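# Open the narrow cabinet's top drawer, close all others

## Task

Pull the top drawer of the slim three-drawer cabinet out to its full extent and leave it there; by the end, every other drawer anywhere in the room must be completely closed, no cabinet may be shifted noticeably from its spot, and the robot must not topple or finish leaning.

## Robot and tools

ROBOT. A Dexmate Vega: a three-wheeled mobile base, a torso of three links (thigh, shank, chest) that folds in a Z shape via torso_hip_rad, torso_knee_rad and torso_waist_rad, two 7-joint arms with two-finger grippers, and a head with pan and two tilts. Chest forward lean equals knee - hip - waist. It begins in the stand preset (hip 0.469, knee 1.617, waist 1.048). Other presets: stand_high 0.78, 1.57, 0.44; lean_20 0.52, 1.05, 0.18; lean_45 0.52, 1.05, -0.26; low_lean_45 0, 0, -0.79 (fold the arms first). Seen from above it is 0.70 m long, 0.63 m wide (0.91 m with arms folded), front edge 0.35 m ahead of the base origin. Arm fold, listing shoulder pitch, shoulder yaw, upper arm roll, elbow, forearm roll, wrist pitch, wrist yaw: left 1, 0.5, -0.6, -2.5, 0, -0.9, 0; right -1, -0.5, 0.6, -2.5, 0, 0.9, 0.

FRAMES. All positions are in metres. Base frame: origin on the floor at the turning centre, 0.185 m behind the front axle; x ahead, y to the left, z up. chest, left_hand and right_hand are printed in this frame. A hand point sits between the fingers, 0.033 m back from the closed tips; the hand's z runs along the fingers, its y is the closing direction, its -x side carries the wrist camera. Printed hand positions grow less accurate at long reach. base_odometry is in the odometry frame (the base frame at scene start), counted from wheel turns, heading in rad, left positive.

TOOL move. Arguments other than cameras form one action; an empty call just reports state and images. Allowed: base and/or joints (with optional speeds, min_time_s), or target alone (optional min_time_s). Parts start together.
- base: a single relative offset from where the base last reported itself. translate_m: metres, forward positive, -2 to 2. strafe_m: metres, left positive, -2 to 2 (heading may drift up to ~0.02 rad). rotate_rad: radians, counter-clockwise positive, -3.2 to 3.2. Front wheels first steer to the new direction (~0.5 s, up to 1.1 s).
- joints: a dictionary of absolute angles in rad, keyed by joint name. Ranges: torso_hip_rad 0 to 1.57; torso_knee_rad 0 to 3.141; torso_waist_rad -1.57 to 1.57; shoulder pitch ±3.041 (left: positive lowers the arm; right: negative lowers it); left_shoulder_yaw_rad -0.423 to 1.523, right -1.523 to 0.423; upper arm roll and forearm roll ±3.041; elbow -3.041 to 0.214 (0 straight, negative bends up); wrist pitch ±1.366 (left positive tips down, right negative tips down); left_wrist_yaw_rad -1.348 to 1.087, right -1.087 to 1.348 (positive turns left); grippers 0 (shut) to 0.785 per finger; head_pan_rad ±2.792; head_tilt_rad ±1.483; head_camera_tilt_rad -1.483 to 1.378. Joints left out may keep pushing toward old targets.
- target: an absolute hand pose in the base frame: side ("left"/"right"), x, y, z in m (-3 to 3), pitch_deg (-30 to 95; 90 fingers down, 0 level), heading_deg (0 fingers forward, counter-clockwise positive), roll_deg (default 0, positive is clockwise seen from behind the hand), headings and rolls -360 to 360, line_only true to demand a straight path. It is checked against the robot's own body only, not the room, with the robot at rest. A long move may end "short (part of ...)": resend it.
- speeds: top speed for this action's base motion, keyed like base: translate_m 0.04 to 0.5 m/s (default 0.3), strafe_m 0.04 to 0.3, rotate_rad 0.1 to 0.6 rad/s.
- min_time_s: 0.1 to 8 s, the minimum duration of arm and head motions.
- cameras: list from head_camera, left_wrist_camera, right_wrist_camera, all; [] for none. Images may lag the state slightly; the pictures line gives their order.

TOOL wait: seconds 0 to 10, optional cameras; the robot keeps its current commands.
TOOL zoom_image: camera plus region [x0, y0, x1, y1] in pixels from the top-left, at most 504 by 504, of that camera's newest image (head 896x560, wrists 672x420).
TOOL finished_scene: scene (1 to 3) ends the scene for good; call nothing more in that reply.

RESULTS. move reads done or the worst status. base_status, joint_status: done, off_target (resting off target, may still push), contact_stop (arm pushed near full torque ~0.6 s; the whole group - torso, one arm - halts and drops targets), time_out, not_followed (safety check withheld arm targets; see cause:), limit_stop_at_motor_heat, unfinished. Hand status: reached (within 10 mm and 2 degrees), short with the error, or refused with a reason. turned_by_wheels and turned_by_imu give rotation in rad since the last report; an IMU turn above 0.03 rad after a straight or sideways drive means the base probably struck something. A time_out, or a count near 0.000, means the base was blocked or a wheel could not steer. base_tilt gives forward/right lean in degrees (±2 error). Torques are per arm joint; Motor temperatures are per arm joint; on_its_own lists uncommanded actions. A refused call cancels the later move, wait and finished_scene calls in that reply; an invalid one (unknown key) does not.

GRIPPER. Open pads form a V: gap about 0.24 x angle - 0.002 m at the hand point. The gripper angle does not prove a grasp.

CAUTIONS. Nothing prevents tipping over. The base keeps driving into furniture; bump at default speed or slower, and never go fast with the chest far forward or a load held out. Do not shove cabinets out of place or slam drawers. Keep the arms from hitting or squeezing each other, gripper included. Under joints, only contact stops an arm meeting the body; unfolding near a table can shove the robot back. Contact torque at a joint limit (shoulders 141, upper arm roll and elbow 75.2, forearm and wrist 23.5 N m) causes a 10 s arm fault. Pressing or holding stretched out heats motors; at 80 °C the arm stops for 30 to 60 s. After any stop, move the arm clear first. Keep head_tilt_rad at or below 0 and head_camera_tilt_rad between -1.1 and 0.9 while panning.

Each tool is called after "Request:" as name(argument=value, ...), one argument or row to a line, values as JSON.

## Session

Request:
move(
  joints={"head_pan_rad": 2.3, "head_camera_tilt_rad": 0.35},
  cameras=["head_camera"],
)

Scene clock: 2.20 s.
Joint torques (N m): left_arm=[4.77 -1.43 -0.71 -2.57 -0.15 -1.22 -0.06] | right_arm=[-5.36 -1.15 0.05 -2.49 0.07 2.06 -0.09]
Motor temperatures (°C): left_arm=[31 31 31 26 40 35 41] | right_arm=[29 27 32 31 36 36 33]
move: done
base_odometry: x=+0.000 y=+0.000 heading=+0.000
turned_by_wheels: +0.000
turned_by_imu: +0.000
base_tilt: forward=+0.0 right=+0.7
base_status: not commanded
joint_positions: torso_hip_rad=+0.469 torso_knee_rad=+1.617 torso_waist_rad=+1.048 left_shoulder_pitch_rad=+2.199 left_shoulder_yaw_rad=+0.008 left_upper_arm_roll_rad=-0.009 left_elbow_rad=-1.083 left_forearm_roll_rad=+0.016 left_wrist_pitch_rad=-0.484 left_wrist_yaw_rad=+0.004 left_gripper_rad=+0.005 right_shoulder_pitch_rad=-2.208 right_shoulder_yaw_rad=+0.017 right_upper_arm_roll_rad=-0.013 right_elbow_rad=-1.119 right_forearm_roll_rad=-0.015 right_wrist_pitch_rad=+0.484 right_wrist_yaw_rad=-0.019 right_gripper_rad=+0.005 head_pan_rad=+2.300 head_tilt_rad=+0.000 head_camera_tilt_rad=+0.350
joint_status: all done
chest: x=-0.0111 y=+0.0000 z=+1.4155 quat_wxyz=(+0.999, +0.000, +0.050, +0.000) (m; base frame)
left_hand: x=+0.1637 y=+0.2372 z=+0.6154 quat_wxyz=(+0.407, +0.009, +0.913, +0.007) pitch_deg=+41.9 heading_deg=+0.4 roll_deg=+1.6 back=up (m; base frame)
right_hand: x=+0.1747 y=-0.2171 z=+0.6263 quat_wxyz=(+0.419, +0.002, +0.908, +0.001) pitch_deg=+40.4 heading_deg=+0.0 roll_deg=+0.2 back=up (m; base frame)
pictures: head_camera

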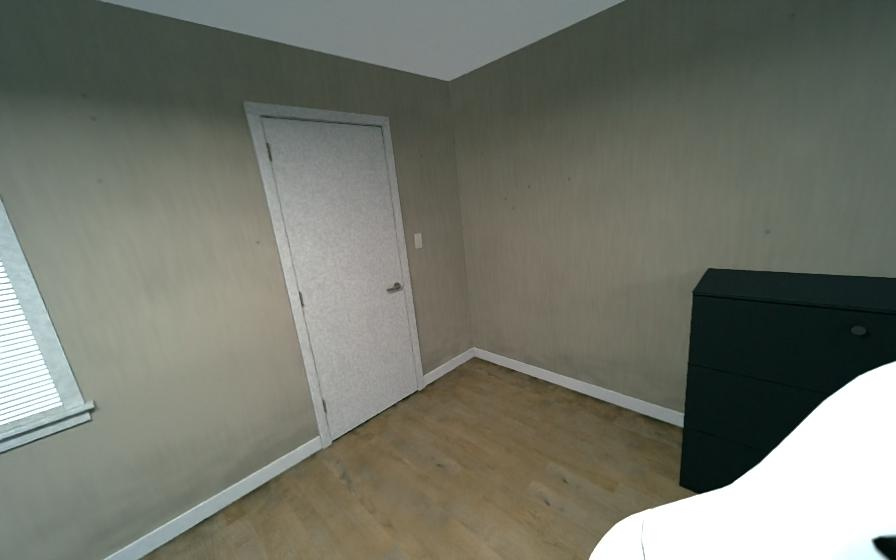

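Request:
move(
  joints={"head_pan_rad": -2.1},
  cameras=["head_camera"],
)

Scene clock: 6.03 s.
Joint torques (N m): left_arm=[5.85 0.08 -1.14 -2.33 0.12 -1.89 -0.28] | right_arm=[-4.06 -1.84 0.2 -1.69 0.05 2.81 0.16]
move: done
base_odometry: x=+0.000 y=+0.000 heading=+0.000
turned_by_wheels: +0.000
turned_by_imu: +0.000
base_tilt: forward=+0.0 right=+0.7
base_status: not commanded
joint_positions: torso_hip_rad=+0.469 torso_knee_rad=+1.617 torso_waist_rad=+1.048 left_shoulder_pitch_rad=+2.199 left_shoulder_yaw_rad=+0.008 left_upper_arm_roll_rad=-0.009 left_elbow_rad=-1.083 left_forearm_roll_rad=+0.016 left_wrist_pitch_rad=-0.484 left_wrist_yaw_rad=+0.004 left_gripper_rad=+0.005 right_shoulder_pitch_rad=-2.208 right_shoulder_yaw_rad=+0.017 right_upper_arm_roll_rad=-0.013 right_elbow_rad=-1.119 right_forearm_roll_rad=-0.015 right_wrist_pitch_rad=+0.484 right_wrist_yaw_rad=-0.019 right_gripper_rad=+0.005 head_pan_rad=-2.100 head_tilt_rad=+0.000 head_camera_tilt_rad=+0.350
joint_status: all done
chest: x=-0.0111 y=+0.0000 z=+1.4155 quat_wxyz=(+0.999, +0.000, +0.050, +0.000) (m; base frame)
left_hand: x=+0.1637 y=+0.2372 z=+0.6154 quat_wxyz=(+0.407, +0.009, +0.913, +0.007) pitch_deg=+41.9 heading_deg=+0.4 roll_deg=+1.6 back=up (m; base frame)
right_hand: x=+0.1747 y=-0.2171 z=+0.6263 quat_wxyz=(+0.419, +0.002, +0.908, +0.001) pitch_deg=+40.4 heading_deg=+0.0 roll_deg=+0.2 back=up (m; base frame)
pictures: head_camera

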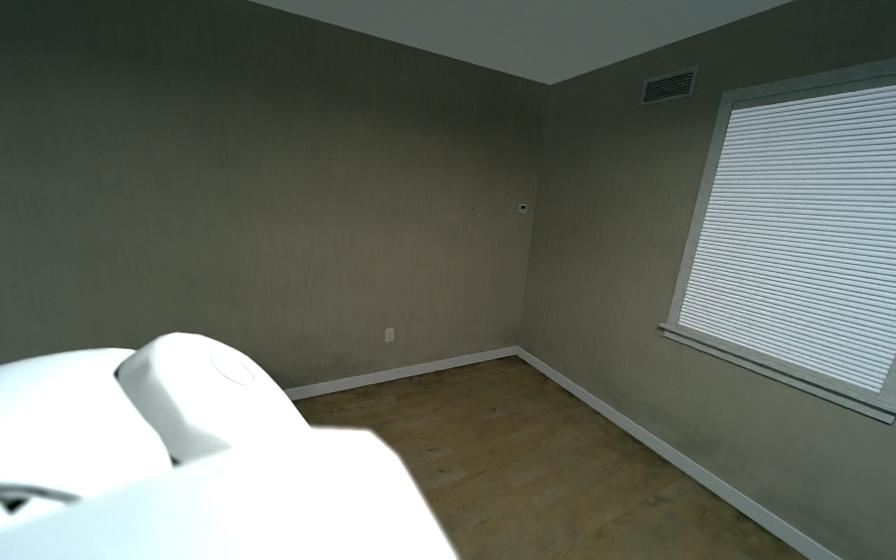

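Request:
move(
  joints={"head_pan_rad": -0.7},
  cameras=["head_camera"],
)

Scene clock: 7.80 s.
Joint torques (N m): left_arm=[7.38 -0.3 -1.74 -2.01 -0.03 -1.62 -0.19] | right_arm=[-5.05 -0.61 0.12 -1.27 0.01 1.45 -0.06]
move: done
base_odometry: x=+0.000 y=+0.000 heading=+0.000
turned_by_wheels: +0.000
turned_by_imu: +0.000
base_tilt: forward=+0.0 right=+0.7
base_status: not commanded
joint_positions: torso_hip_rad=+0.469 torso_knee_rad=+1.617 torso_waist_rad=+1.048 left_shoulder_pitch_rad=+2.199 left_shoulder_yaw_rad=+0.008 left_upper_arm_roll_rad=-0.009 left_elbow_rad=-1.083 left_forearm_roll_rad=+0.016 left_wrist_pitch_rad=-0.484 left_wrist_yaw_rad=+0.004 left_gripper_rad=+0.005 right_shoulder_pitch_rad=-2.208 right_shoulder_yaw_rad=+0.017 right_upper_arm_roll_rad=-0.013 right_elbow_rad=-1.119 right_forearm_roll_rad=-0.015 right_wrist_pitch_rad=+0.484 right_wrist_yaw_rad=-0.019 right_gripper_rad=+0.005 head_pan_rad=-0.700 head_tilt_rad=+0.000 head_camera_tilt_rad=+0.350
joint_status: all done
chest: x=-0.0111 y=+0.0000 z=+1.4155 quat_wxyz=(+0.999, +0.000, +0.050, +0.000) (m; base frame)
left_hand: x=+0.1637 y=+0.2372 z=+0.6154 quat_wxyz=(+0.407, +0.009, +0.913, +0.007) pitch_deg=+41.9 heading_deg=+0.4 roll_deg=+1.6 back=up (m; base frame)
right_hand: x=+0.1747 y=-0.2171 z=+0.6263 quat_wxyz=(+0.419, +0.002, +0.908, +0.001) pitch_deg=+40.4 heading_deg=+0.0 roll_deg=+0.2 back=up (m; base frame)
pictures: head_camera

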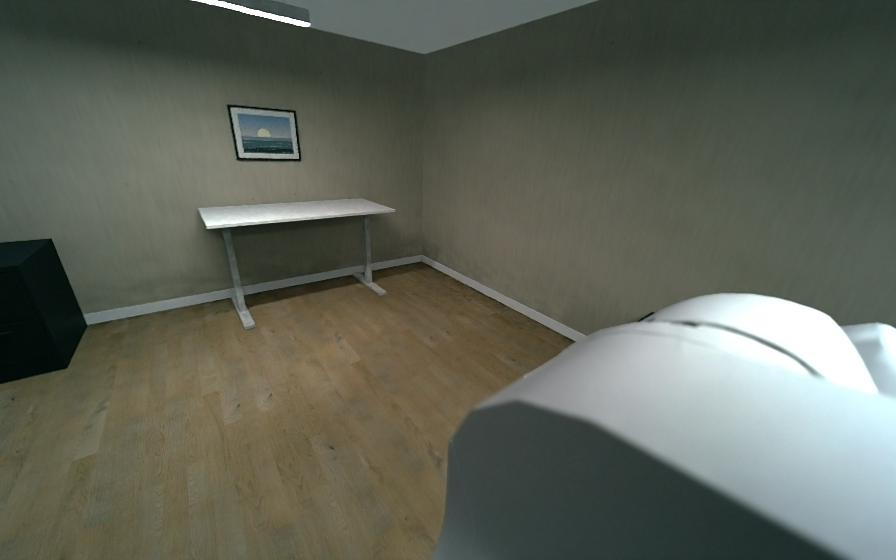

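Request:
move(
  base={"rotate_rad": -1.535},
  joints={"torso_hip_rad": 0.1, "torso_knee_rad": 0.9, "torso_waist_rad": 0.0, "head_pan_rad": 0, "head_camera_tilt_rad": 0.0, "left_shoulder_pitch_rad": 1.048, "left_shoulder_yaw_rad": 0.0, "left_upper_arm_roll_rad": 0.342, "left_elbow_rad": -1.253, "left_forearm_roll_rad": -1.682, "left_wrist_pitch_rad": -0.325, "left_wrist_yaw_rad": -0.088, "left_gripper_rad": 0.2, "right_shoulder_pitch_rad": -1, "right_shoulder_yaw_rad": -0.5, "right_upper_arm_roll_rad": 0.6, "right_elbow_rad": -2.5, "right_forearm_roll_rad": 0, "right_wrist_pitch_rad": 0.9, "right_wrist_yaw_rad": 0},
  min_time_s=4,
  cameras=["head_camera", "left_wrist_camera"],
)

Request:
zoom_image(
  camera="head_camera",
  region=[200, 50, 500, 350],
)

Scene clock: 15.63 s.
Joint torques (N m): left_arm=[-13.96 -5.82 3.52 -6.94 0.88 -0.17 -1.09] | right_arm=[17.51 -7.13 7.93 -3.18 1.47 -0.48 -0.53]
move: done
base_odometry: x=+0.002 y=+0.001 heading=-1.539
turned_by_wheels: -1.539
turned_by_imu: -1.531
base_tilt: forward=+0.1 right=+0.8
base_status: done
joint_positions: torso_hip_rad=+0.100 torso_knee_rad=+0.900 torso_waist_rad=+0.000 left_shoulder_pitch_rad=+1.051 left_shoulder_yaw_rad=+0.000 left_upper_arm_roll_rad=+0.341 left_elbow_rad=-1.252 left_forearm_roll_rad=-1.678 left_wrist_pitch_rad=-0.326 left_wrist_yaw_rad=-0.087 left_gripper_rad=+0.200 right_shoulder_pitch_rad=-1.001 right_shoulder_yaw_rad=-0.500 right_upper_arm_roll_rad=+0.599 right_elbow_rad=-2.500 right_forearm_roll_rad=+0.000 right_wrist_pitch_rad=+0.900 right_wrist_yaw_rad=+0.000 right_gripper_rad=+0.005 head_pan_rad=+0.000 head_tilt_rad=+0.000 head_camera_tilt_rad=+0.000
joint_status: all done
chest: x=+0.2155 y=+0.0000 z=+1.1369 quat_wxyz=(+0.921, +0.000, +0.389, +0.000) (m; base frame)
left_hand: x=+0.6972 y=+0.1286 z=+0.4376 quat_wxyz=(+0.353, -0.613, +0.614, -0.351) pitch_deg=+30.3 heading_deg=+0.2 roll_deg=-89.7 (m; base frame)
right_hand: x=+0.4010 y=-0.1714 z=+1.3510 quat_wxyz=(+0.925, -0.298, -0.086, -0.221) pitch_deg=-53.8 heading_deg=+92.6 roll_deg=+60.5 back=down (m; base frame)
pictures: head_camera, left_wrist_camera

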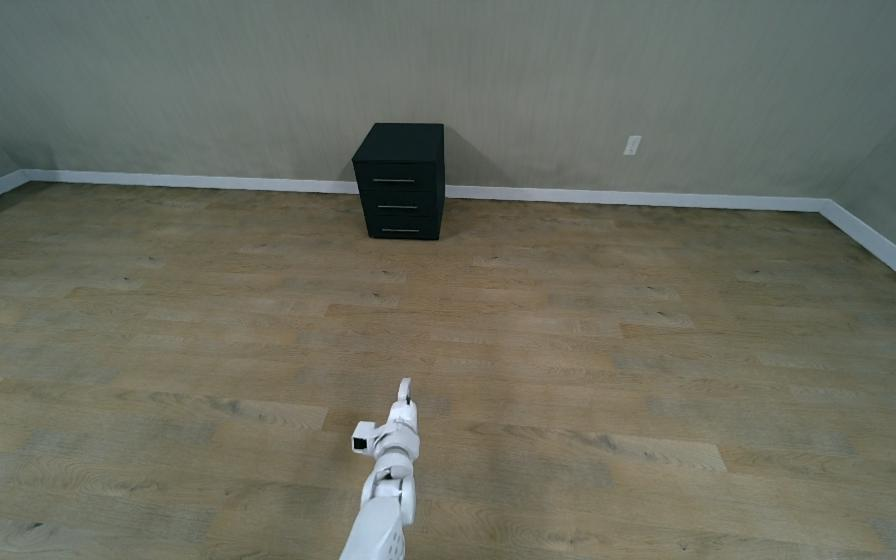

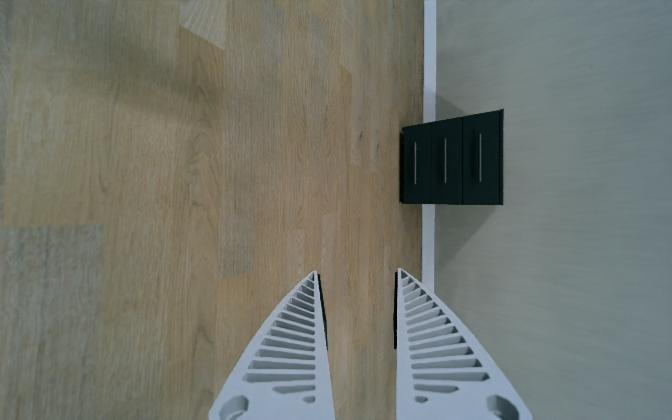

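Scaled by 1.680 from the camera's 896x560 image, which has a finer 960x600 frame.

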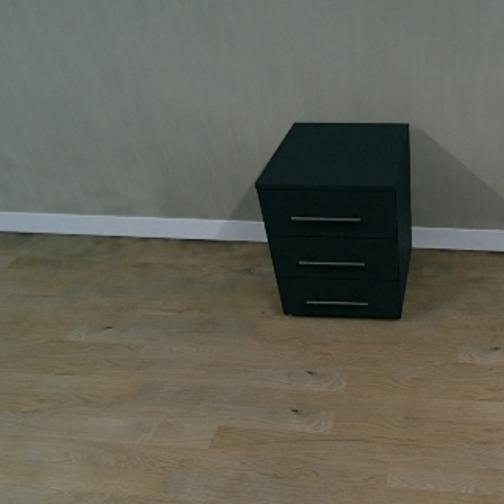

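Request:
move(
  base={"rotate_rad": 0.193},
)

Request:
move(
  base={"translate_m": 1.115},
  speeds={"translate_m": 0.4},
)

Request:
move(
  base={"rotate_rad": -0.257},
  cameras=["head_camera", "left_wrist_camera"],
)

Request:
zoom_image(
  camera="head_camera",
  region=[320, 280, 480, 440],
)

Scene clock: 18.20 s.
Joint torques (N m): left_arm=[-12.56 -5.19 2.83 -6.4 0.72 0.28 -0.93] | right_arm=[15.91 -8.48 7.92 -3.55 1.16 -0.34 -0.76]
move: done
base_odometry: x=+0.002 y=+0.001 heading=-1.346
turned_by_wheels: +0.193
turned_by_imu: +0.192
base_tilt: forward=+0.1 right=+0.8
base_status: done
joint_positions: torso_hip_rad=+0.100 torso_knee_rad=+0.900 torso_waist_rad=+0.000 left_shoulder_pitch_rad=+1.048 left_shoulder_yaw_rad=+0.000 left_upper_arm_roll_rad=+0.342 left_elbow_rad=-1.253 left_forearm_roll_rad=-1.682 left_wrist_pitch_rad=-0.325 left_wrist_yaw_rad=-0.088 left_gripper_rad=+0.200 right_shoulder_pitch_rad=-1.000 right_shoulder_yaw_rad=-0.500 right_upper_arm_roll_rad=+0.600 right_elbow_rad=-2.500 right_forearm_roll_rad=+0.000 right_wrist_pitch_rad=+0.900 right_wrist_yaw_rad=+0.000 right_gripper_rad=+0.005 head_pan_rad=+0.000 head_tilt_rad=+0.000 head_camera_tilt_rad=+0.000
joint_status: not commanded
chest: x=+0.2155 y=+0.0000 z=+1.1369 quat_wxyz=(+0.921, +0.000, +0.389, +0.000) (m; base frame)
left_hand: x=+0.6990 y=+0.1279 z=+0.4389 quat_wxyz=(+0.353, -0.613, +0.613, -0.353) pitch_deg=+30.1 heading_deg=+0.1 roll_deg=-90.0 (m; base frame)
right_hand: x=+0.4008 y=-0.1712 z=+1.3511 quat_wxyz=(+0.925, -0.299, -0.086, -0.221) pitch_deg=-53.8 heading_deg=+92.7 roll_deg=+60.5 back=down (m; base frame)
pictures: none

Scene clock: 23.27 s.
Joint torques (N m): left_arm=[-10.64 -5.06 2.07 -5.3 0.92 0 -1.24] | right_arm=[16.8 -7.8 7.66 -2.64 1.12 -0.88 -0.85]
move: done
base_odometry: x=+0.251 y=-1.086 heading=-1.347
turned_by_wheels: +0.000
turned_by_imu: -0.004
base_tilt: forward=+0.1 right=+0.8
base_status: done
joint_positions: torso_hip_rad=+0.100 torso_knee_rad=+0.900 torso_waist_rad=+0.000 left_shoulder_pitch_rad=+1.048 left_shoulder_yaw_rad=+0.000 left_upper_arm_roll_rad=+0.342 left_elbow_rad=-1.253 left_forearm_roll_rad=-1.682 left_wrist_pitch_rad=-0.325 left_wrist_yaw_rad=-0.088 left_gripper_rad=+0.200 right_shoulder_pitch_rad=-1.000 right_shoulder_yaw_rad=-0.500 right_upper_arm_roll_rad=+0.600 right_elbow_rad=-2.500 right_forearm_roll_rad=+0.000 right_wrist_pitch_rad=+0.900 right_wrist_yaw_rad=+0.000 right_gripper_rad=+0.005 head_pan_rad=+0.000 head_tilt_rad=+0.000 head_camera_tilt_rad=+0.000
joint_status: not commanded
chest: x=+0.2156 y=+0.0000 z=+1.1368 quat_wxyz=(+0.921, +0.000, +0.389, +0.000) (m; base frame)
left_hand: x=+0.6991 y=+0.1278 z=+0.4389 quat_wxyz=(+0.353, -0.613, +0.613, -0.353) pitch_deg=+30.1 heading_deg=+0.1 roll_deg=-90.0 (m; base frame)
right_hand: x=+0.4008 y=-0.1712 z=+1.3510 quat_wxyz=(+0.925, -0.299, -0.086, -0.221) pitch_deg=-53.8 heading_deg=+92.7 roll_deg=+60.5 back=down (m; base frame)
pictures: none

Scene clock: 25.47 s.
Joint torques (N m): left_arm=[-8.31 -2.73 1.98 -6.15 0.68 -0.24 -1.08] | right_arm=[15.67 -7.54 7.86 -2.11 1.09 -1.23 -0.97]
move: done
base_odometry: x=+0.251 y=-1.086 heading=-1.604
turned_by_wheels: -0.258
turned_by_imu: -0.257
base_tilt: forward=+0.1 right=+0.7
base_status: done
joint_positions: torso_hip_rad=+0.100 torso_knee_rad=+0.900 torso_waist_rad=+0.000 left_shoulder_pitch_rad=+1.048 left_shoulder_yaw_rad=+0.000 left_upper_arm_roll_rad=+0.342 left_elbow_rad=-1.253 left_forearm_roll_rad=-1.682 left_wrist_pitch_rad=-0.325 left_wrist_yaw_rad=-0.088 left_gripper_rad=+0.200 right_shoulder_pitch_rad=-1.000 right_shoulder_yaw_rad=-0.500 right_upper_arm_roll_rad=+0.600 right_elbow_rad=-2.500 right_forearm_roll_rad=+0.000 right_wrist_pitch_rad=+0.900 right_wrist_yaw_rad=+0.000 right_gripper_rad=+0.005 head_pan_rad=+0.000 head_tilt_rad=+0.000 head_camera_tilt_rad=+0.000
joint_status: not commanded
chest: x=+0.2155 y=+0.0000 z=+1.1368 quat_wxyz=(+0.921, +0.000, +0.389, +0.000) (m; base frame)
left_hand: x=+0.6991 y=+0.1278 z=+0.4389 quat_wxyz=(+0.353, -0.613, +0.613, -0.353) pitch_deg=+30.1 heading_deg=+0.1 roll_deg=-90.0 (m; base frame)
right_hand: x=+0.4008 y=-0.1712 z=+1.3510 quat_wxyz=(+0.925, -0.299, -0.086, -0.221) pitch_deg=-53.8 heading_deg=+92.7 roll_deg=+60.5 back=down (m; base frame)
pictures: head_camera, left_wrist_camera

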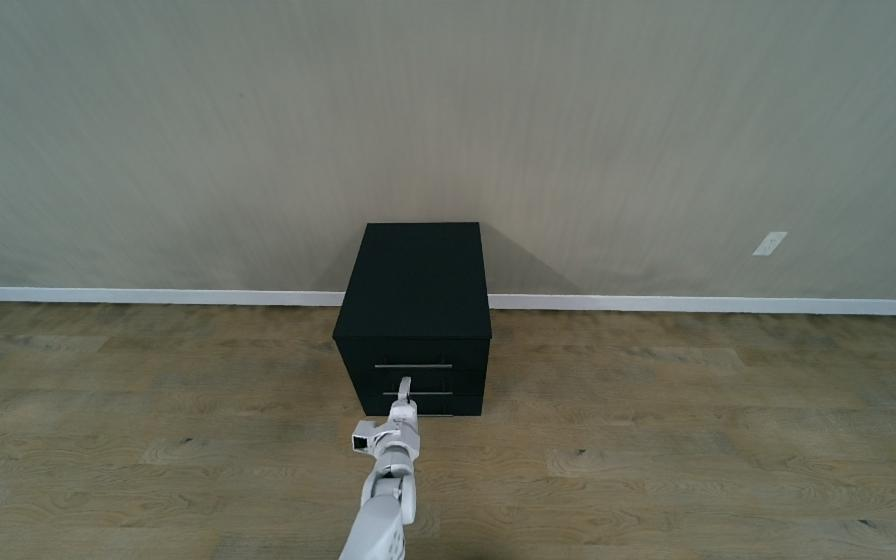

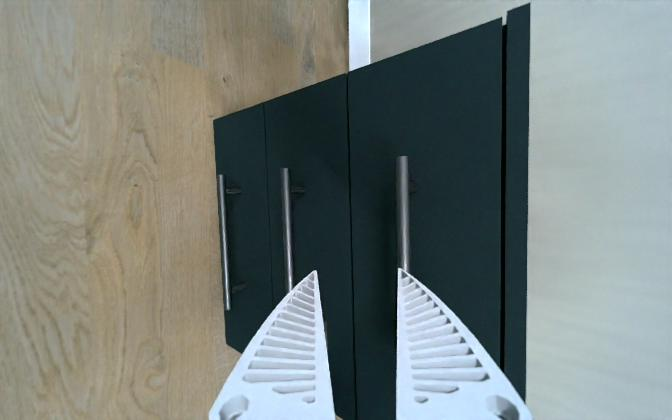

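Scaled by 3.150 from the camera's 896x560 image, which has a finer 960x600 frame.

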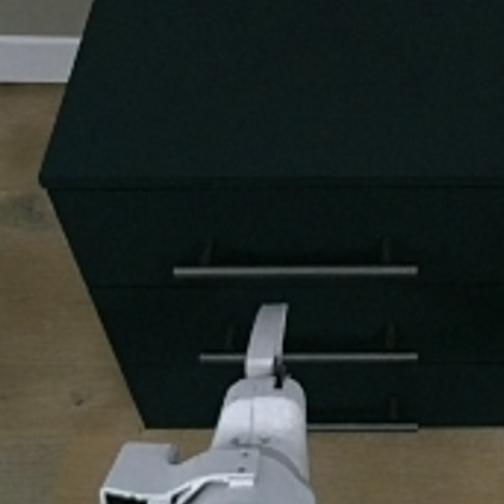

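Request:
move(
  joints={"left_gripper_rad": 0.16},
)

Request:
move(
  target={"side": "left", "x": 0.783, "y": 0.11, "z": 0.442, "pitch_deg": 30, "heading_deg": 0, "roll_deg": -90, "line_only": true},
  cameras=["head_camera", "left_wrist_camera"],
)

Request:
zoom_image(
  camera="left_wrist_camera",
  region=[240, 150, 500, 420],
)

Scene clock: 26.50 s.
Joint torques (N m): left_arm=[-11.25 -4.95 2.28 -4.52 0.74 0.25 -1.34] | right_arm=[14.89 -7.27 7.48 -1.9 0.89 -0.97 -0.96]
move: done
base_odometry: x=+0.251 y=-1.086 heading=-1.604
turned_by_wheels: +0.000
turned_by_imu: +0.000
base_tilt: forward=+0.0 right=+0.8
base_status: not commanded
joint_positions: torso_hip_rad=+0.100 torso_knee_rad=+0.900 torso_waist_rad=+0.000 left_shoulder_pitch_rad=+1.048 left_shoulder_yaw_rad=+0.000 left_upper_arm_roll_rad=+0.342 left_elbow_rad=-1.253 left_forearm_roll_rad=-1.682 left_wrist_pitch_rad=-0.325 left_wrist_yaw_rad=-0.088 left_gripper_rad=+0.160 right_shoulder_pitch_rad=-1.000 right_shoulder_yaw_rad=-0.500 right_upper_arm_roll_rad=+0.600 right_elbow_rad=-2.500 right_forearm_roll_rad=+0.000 right_wrist_pitch_rad=+0.900 right_wrist_yaw_rad=+0.000 right_gripper_rad=+0.005 head_pan_rad=+0.000 head_tilt_rad=+0.000 head_camera_tilt_rad=+0.000
joint_status: all done
chest: x=+0.2155 y=+0.0000 z=+1.1368 quat_wxyz=(+0.921, +0.000, +0.389, +0.000) (m; base frame)
left_hand: x=+0.6991 y=+0.1278 z=+0.4389 quat_wxyz=(+0.353, -0.613, +0.613, -0.353) pitch_deg=+30.1 heading_deg=+0.1 roll_deg=-90.0 (m; base frame)
right_hand: x=+0.4008 y=-0.1712 z=+1.3510 quat_wxyz=(+0.925, -0.299, -0.086, -0.221) pitch_deg=-53.8 heading_deg=+92.7 roll_deg=+60.5 back=down (m; base frame)
pictures: none

Scene clock: 29.20 s.
Joint torques (N m): left_arm=[-24.04 -7.4 -4 -5.94 0.73 0.46 -1.81] | right_arm=[16.16 -8.33 7.17 -2.39 1 -1.33 -1.12]
move: done
base_odometry: x=+0.251 y=-1.086 heading=-1.604
turned_by_wheels: +0.000
turned_by_imu: +0.000
base_tilt: forward=+0.1 right=+0.8
base_status: not commanded
joint_positions: torso_hip_rad=+0.100 torso_knee_rad=+0.900 torso_waist_rad=+0.000 left_shoulder_pitch_rad=+0.786 left_shoulder_yaw_rad=-0.073 left_upper_arm_roll_rad=+0.335 left_elbow_rad=-0.971 left_forearm_roll_rad=-1.703 left_wrist_pitch_rad=-0.317 left_wrist_yaw_rad=-0.100 left_gripper_rad=+0.160 right_shoulder_pitch_rad=-1.000 right_shoulder_yaw_rad=-0.500 right_upper_arm_roll_rad=+0.600 right_elbow_rad=-2.500 right_forearm_roll_rad=+0.000 right_wrist_pitch_rad=+0.900 right_wrist_yaw_rad=+0.000 right_gripper_rad=+0.005 head_pan_rad=+0.000 head_tilt_rad=+0.000 head_camera_tilt_rad=+0.000
joint_status: not commanded
chest: x=+0.2154 y=+0.0000 z=+1.1369 quat_wxyz=(+0.921, +0.000, +0.389, +0.000) (m; base frame)
left_hand: x=+0.7819 y=+0.1102 z=+0.4416 quat_wxyz=(+0.353, -0.612, +0.613, -0.353) pitch_deg=+30.1 heading_deg=+0.0 roll_deg=-90.0 (m; base frame)
left_hand_status: reached (straight line, planned for 1.2 s): 1 mm and 0.1 deg off.
right_hand: x=+0.4006 y=-0.1712 z=+1.3511 quat_wxyz=(+0.925, -0.299, -0.086, -0.221) pitch_deg=-53.8 heading_deg=+92.7 roll_deg=+60.4 back=down (m; base frame)
pictures: head_camera, left_wrist_camera

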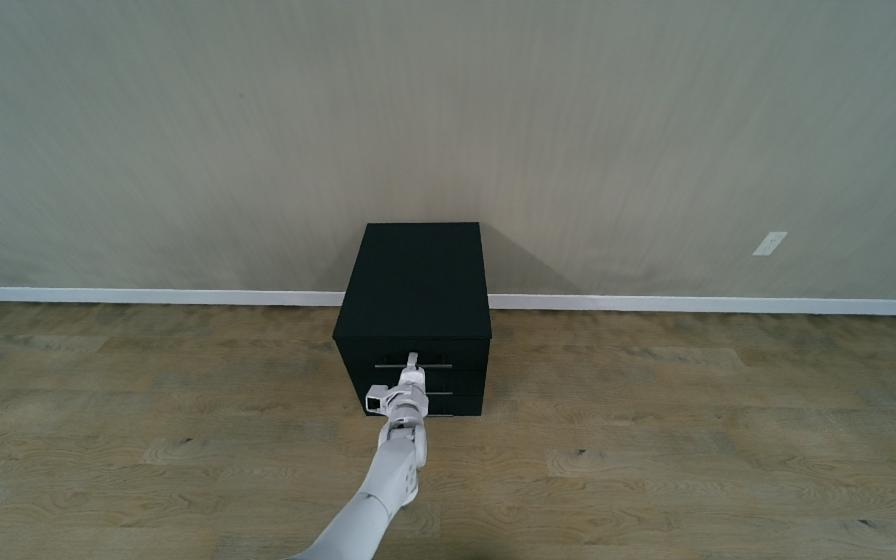

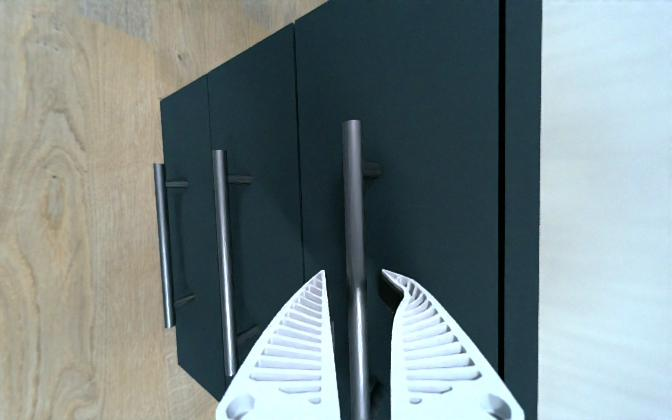

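Scaled by 1.867 from the camera's 672x420 image, which has a finer 960x600 frame.

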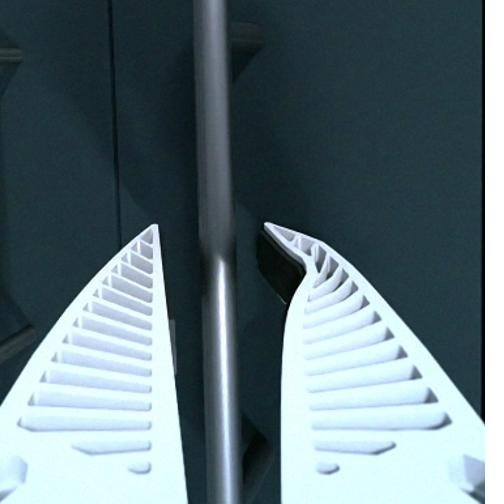

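Request:
move(
  joints={"left_gripper_rad": 0.0},
)

Request:
move(
  base={"translate_m": -0.33},
  speeds={"translate_m": 0.14},
  cameras=["head_camera", "left_wrist_camera"],
)

Request:
move(
  base={"translate_m": -0.055},
  speeds={"translate_m": 0.05},
  cameras=["head_camera", "left_wrist_camera"],
)

Scene clock: 30.10 s.
Joint torques (N m): left_arm=[-19.43 -6.61 -2.3 -6.79 1.14 -0.21 -1.61] | right_arm=[16.17 -7.73 7.8 -2.96 1 -0.95 -1.05]
move: done
base_odometry: x=+0.251 y=-1.086 heading=-1.604
turned_by_wheels: +0.000
turned_by_imu: +0.000
base_tilt: forward=+0.1 right=+0.7
base_status: not commanded
joint_positions: torso_hip_rad=+0.100 torso_knee_rad=+0.900 torso_waist_rad=+0.000 left_shoulder_pitch_rad=+0.784 left_shoulder_yaw_rad=-0.073 left_upper_arm_roll_rad=+0.335 left_elbow_rad=-0.969 left_forearm_roll_rad=-1.703 left_wrist_pitch_rad=-0.317 left_wrist_yaw_rad=-0.100 left_gripper_rad=+0.000 right_shoulder_pitch_rad=-1.000 right_shoulder_yaw_rad=-0.500 right_upper_arm_roll_rad=+0.600 right_elbow_rad=-2.500 right_forearm_roll_rad=+0.000 right_wrist_pitch_rad=+0.900 right_wrist_yaw_rad=+0.000 right_gripper_rad=+0.005 head_pan_rad=+0.000 head_tilt_rad=+0.000 head_camera_tilt_rad=+0.000
joint_status: all done
chest: x=+0.2156 y=+0.0000 z=+1.1368 quat_wxyz=(+0.921, +0.000, +0.389, +0.000) (m; base frame)
left_hand: x=+0.7826 y=+0.1101 z=+0.4416 quat_wxyz=(+0.353, -0.612, +0.613, -0.353) pitch_deg=+30.1 heading_deg=+0.0 roll_deg=-90.0 (m; base frame)
right_hand: x=+0.4008 y=-0.1712 z=+1.3510 quat_wxyz=(+0.925, -0.299, -0.086, -0.221) pitch_deg=-53.8 heading_deg=+92.7 roll_deg=+60.5 back=down (m; base frame)
pictures: none

Scene clock: 33.67 s.
Joint torques (N m): left_arm=[-16.27 -8.95 4.82 -8.16 1.48 3.78 -1.8] | right_arm=[16.35 -8.06 7.53 -2.45 1.1 -0.43 -0.97]
move: done
base_odometry: x=+0.262 y=-0.757 heading=-1.605
turned_by_wheels: +0.000
turned_by_imu: +0.000
base_tilt: forward=+0.1 right=+0.8
base_status: done
joint_positions: torso_hip_rad=+0.100 torso_knee_rad=+0.900 torso_waist_rad=+0.000 left_shoulder_pitch_rad=+0.784 left_shoulder_yaw_rad=-0.073 left_upper_arm_roll_rad=+0.335 left_elbow_rad=-0.968 left_forearm_roll_rad=-1.703 left_wrist_pitch_rad=-0.318 left_wrist_yaw_rad=-0.100 left_gripper_rad=+0.000 right_shoulder_pitch_rad=-1.000 right_shoulder_yaw_rad=-0.500 right_upper_arm_roll_rad=+0.600 right_elbow_rad=-2.500 right_forearm_roll_rad=+0.000 right_wrist_pitch_rad=+0.900 right_wrist_yaw_rad=+0.000 right_gripper_rad=+0.005 head_pan_rad=+0.000 head_tilt_rad=+0.000 head_camera_tilt_rad=+0.000
joint_status: not commanded
chest: x=+0.2156 y=+0.0000 z=+1.1368 quat_wxyz=(+0.921, +0.000, +0.390, +0.000) (m; base frame)
left_hand: x=+0.7827 y=+0.1108 z=+0.4415 quat_wxyz=(+0.354, -0.613, +0.612, -0.353) pitch_deg=+30.1 heading_deg=+0.1 roll_deg=-89.9 (m; base frame)
right_hand: x=+0.4008 y=-0.1712 z=+1.3510 quat_wxyz=(+0.925, -0.299, -0.086, -0.221) pitch_deg=-53.8 heading_deg=+92.7 roll_deg=+60.5 back=down (m; base frame)
pictures: head_camera, left_wrist_camera

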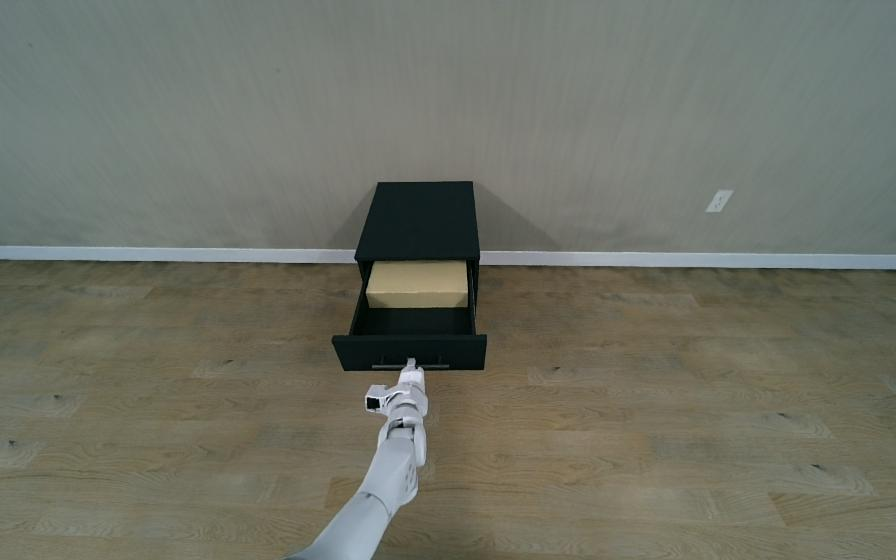

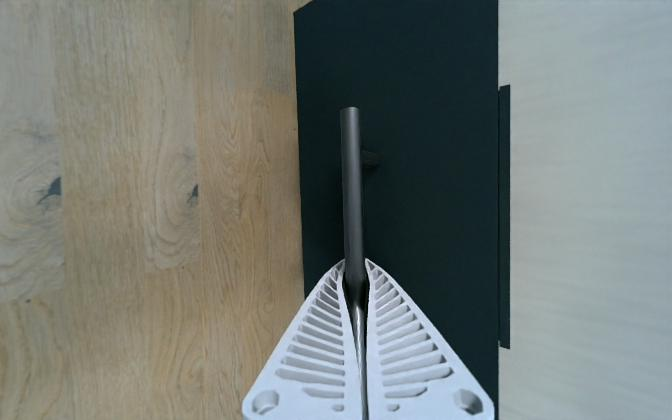

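Scene clock: 35.47 s.
Joint torques (N m): left_arm=[-10.6 -11.32 4.24 -3.52 0.59 1.29 -0.16] | right_arm=[16.13 -7.53 7.3 -2.49 1.07 -0.51 -0.78]
move: done
base_odometry: x=+0.264 y=-0.702 heading=-1.605
turned_by_wheels: +0.000
turned_by_imu: +0.000
base_tilt: forward=+0.1 right=+0.8
base_status: done
joint_positions: torso_hip_rad=+0.100 torso_knee_rad=+0.900 torso_waist_rad=+0.000 left_shoulder_pitch_rad=+0.784 left_shoulder_yaw_rad=-0.073 left_upper_arm_roll_rad=+0.335 left_elbow_rad=-0.969 left_forearm_roll_rad=-1.703 left_wrist_pitch_rad=-0.318 left_wrist_yaw_rad=-0.101 left_gripper_rad=+0.000 right_shoulder_pitch_rad=-1.000 right_shoulder_yaw_rad=-0.500 right_upper_arm_roll_rad=+0.600 right_elbow_rad=-2.500 right_forearm_roll_rad=+0.000 right_wrist_pitch_rad=+0.900 right_wrist_yaw_rad=+0.000 right_gripper_rad=+0.005 head_pan_rad=+0.000 head_tilt_rad=+0.000 head_camera_tilt_rad=+0.000
joint_status: not commanded
chest: x=+0.2155 y=+0.0000 z=+1.1368 quat_wxyz=(+0.921, +0.000, +0.389, +0.000) (m; base frame)
left_hand: x=+0.7831 y=+0.1106 z=+0.4421 quat_wxyz=(+0.354, -0.612, +0.612, -0.353) pitch_deg=+30.0 heading_deg=+0.1 roll_deg=-90.0 (m; base frame)
right_hand: x=+0.4008 y=-0.1712 z=+1.3511 quat_wxyz=(+0.925, -0.299, -0.086, -0.221) pitch_deg=-53.8 heading_deg=+92.7 roll_deg=+60.4 back=down (m; base frame)
pictures: head_camera, left_wrist_camera

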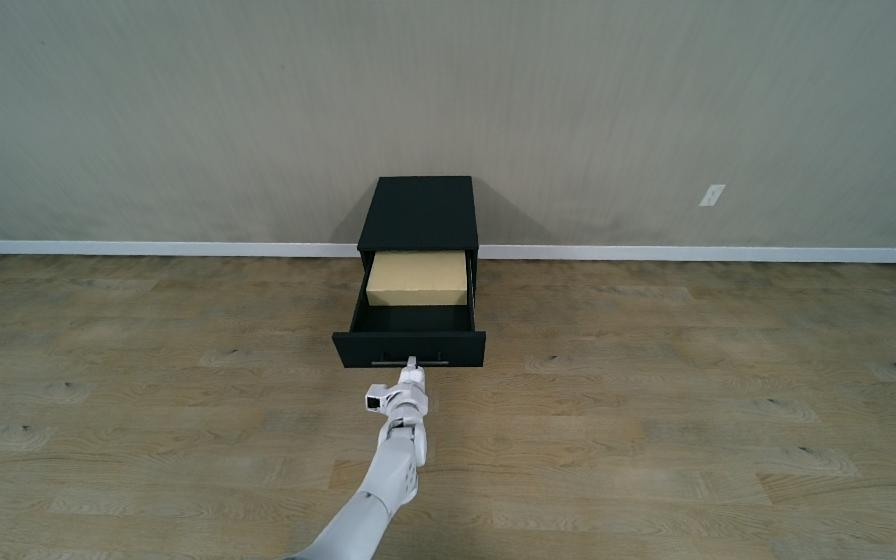

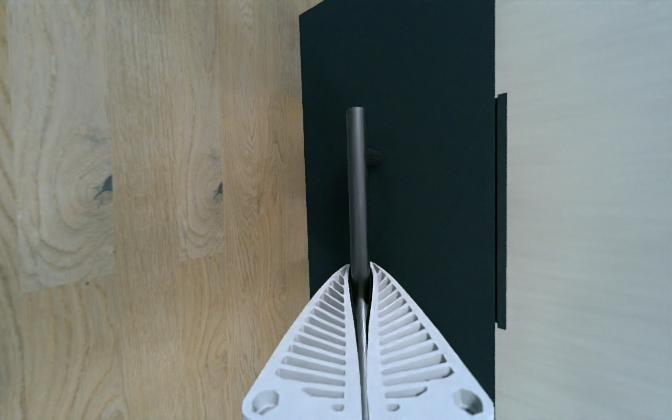

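Request:
move(
  base={"translate_m": -0.02},
  speeds={"translate_m": 0.04},
  cameras=["left_wrist_camera"],
)

Request:
move(
  joints={"left_gripper_rad": 0.25},
  cameras=["head_camera", "left_wrist_camera"],
)

Scene clock: 37.27 s.
Joint torques (N m): left_arm=[1.91 -7.65 3.44 1.64 -1.01 1.15 2.43] | right_arm=[16.48 -6.64 7.74 -3.3 1.03 -1.56 -0.86]
move: done
base_odometry: x=+0.265 y=-0.682 heading=-1.606
turned_by_wheels: +0.000
turned_by_imu: +0.000
base_tilt: forward=+0.0 right=+0.8
base_status: done
joint_positions: torso_hip_rad=+0.100 torso_knee_rad=+0.900 torso_waist_rad=+0.000 left_shoulder_pitch_rad=+0.784 left_shoulder_yaw_rad=-0.073 left_upper_arm_roll_rad=+0.335 left_elbow_rad=-0.969 left_forearm_roll_rad=-1.702 left_wrist_pitch_rad=-0.317 left_wrist_yaw_rad=-0.102 left_gripper_rad=+0.000 right_shoulder_pitch_rad=-1.000 right_shoulder_yaw_rad=-0.500 right_upper_arm_roll_rad=+0.600 right_elbow_rad=-2.500 right_forearm_roll_rad=+0.000 right_wrist_pitch_rad=+0.900 right_wrist_yaw_rad=+0.000 right_gripper_rad=+0.005 head_pan_rad=+0.000 head_tilt_rad=+0.000 head_camera_tilt_rad=+0.000
joint_status: not commanded
chest: x=+0.2153 y=+0.0000 z=+1.1369 quat_wxyz=(+0.921, +0.000, +0.389, +0.000) (m; base frame)
left_hand: x=+0.7838 y=+0.1103 z=+0.4433 quat_wxyz=(+0.355, -0.612, +0.612, -0.354) pitch_deg=+29.8 heading_deg=+0.0 roll_deg=-90.0 (m; base frame)
right_hand: x=+0.4004 y=-0.1712 z=+1.3512 quat_wxyz=(+0.924, -0.299, -0.087, -0.221) pitch_deg=-53.8 heading_deg=+92.7 roll_deg=+60.4 back=down (m; base frame)
pictures: left_wrist_camera

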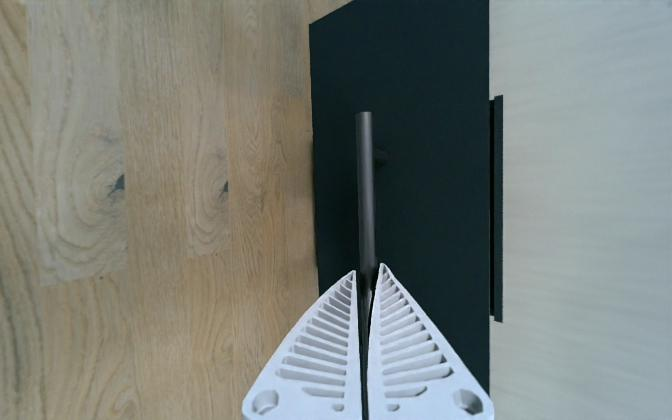

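Scene clock: 38.03 s.
Joint torques (N m): left_arm=[-8.03 -7.75 2.76 -5.97 0.89 0.44 -0.47] | right_arm=[16.5 -7.6 7.38 -3.3 0.88 -0.9 -1.18]
move: done
base_odometry: x=+0.265 y=-0.682 heading=-1.606
turned_by_wheels: +0.000
turned_by_imu: +0.000
base_tilt: forward=+0.1 right=+0.8
base_status: not commanded
joint_positions: torso_hip_rad=+0.100 torso_knee_rad=+0.900 torso_waist_rad=+0.000 left_shoulder_pitch_rad=+0.784 left_shoulder_yaw_rad=-0.073 left_upper_arm_roll_rad=+0.335 left_elbow_rad=-0.969 left_forearm_roll_rad=-1.703 left_wrist_pitch_rad=-0.317 left_wrist_yaw_rad=-0.100 left_gripper_rad=+0.250 right_shoulder_pitch_rad=-1.000 right_shoulder_yaw_rad=-0.500 right_upper_arm_roll_rad=+0.600 right_elbow_rad=-2.500 right_forearm_roll_rad=+0.000 right_wrist_pitch_rad=+0.900 right_wrist_yaw_rad=+0.000 right_gripper_rad=+0.005 head_pan_rad=+0.000 head_tilt_rad=+0.000 head_camera_tilt_rad=+0.000
joint_status: all done
chest: x=+0.2154 y=+0.0000 z=+1.1369 quat_wxyz=(+0.921, +0.000, +0.389, +0.000) (m; base frame)
left_hand: x=+0.7830 y=+0.1102 z=+0.4422 quat_wxyz=(+0.354, -0.612, +0.612, -0.354) pitch_deg=+30.0 heading_deg=+0.0 roll_deg=-90.0 (m; base frame)
right_hand: x=+0.4006 y=-0.1712 z=+1.3511 quat_wxyz=(+0.925, -0.299, -0.086, -0.221) pitch_deg=-53.8 heading_deg=+92.7 roll_deg=+60.4 back=down (m; base frame)
pictures: head_camera, left_wrist_camera

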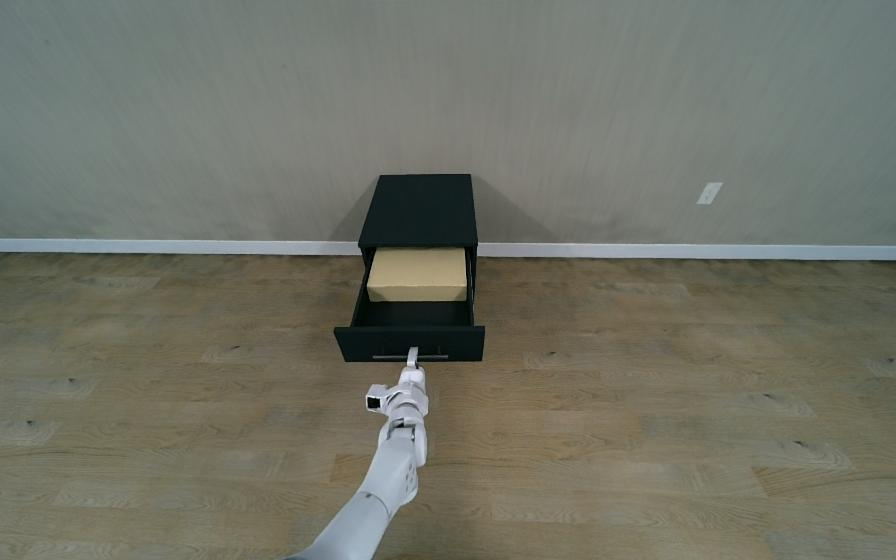

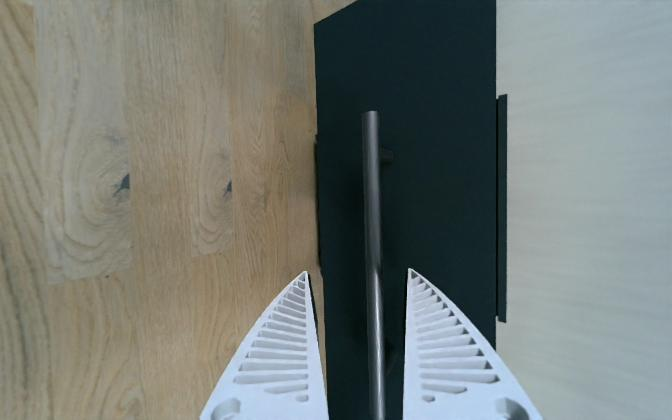

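Identical to the successful final state of scene 2.

Request:
finished_scene(
  scene=3,
)

The scene is finished: the task was done.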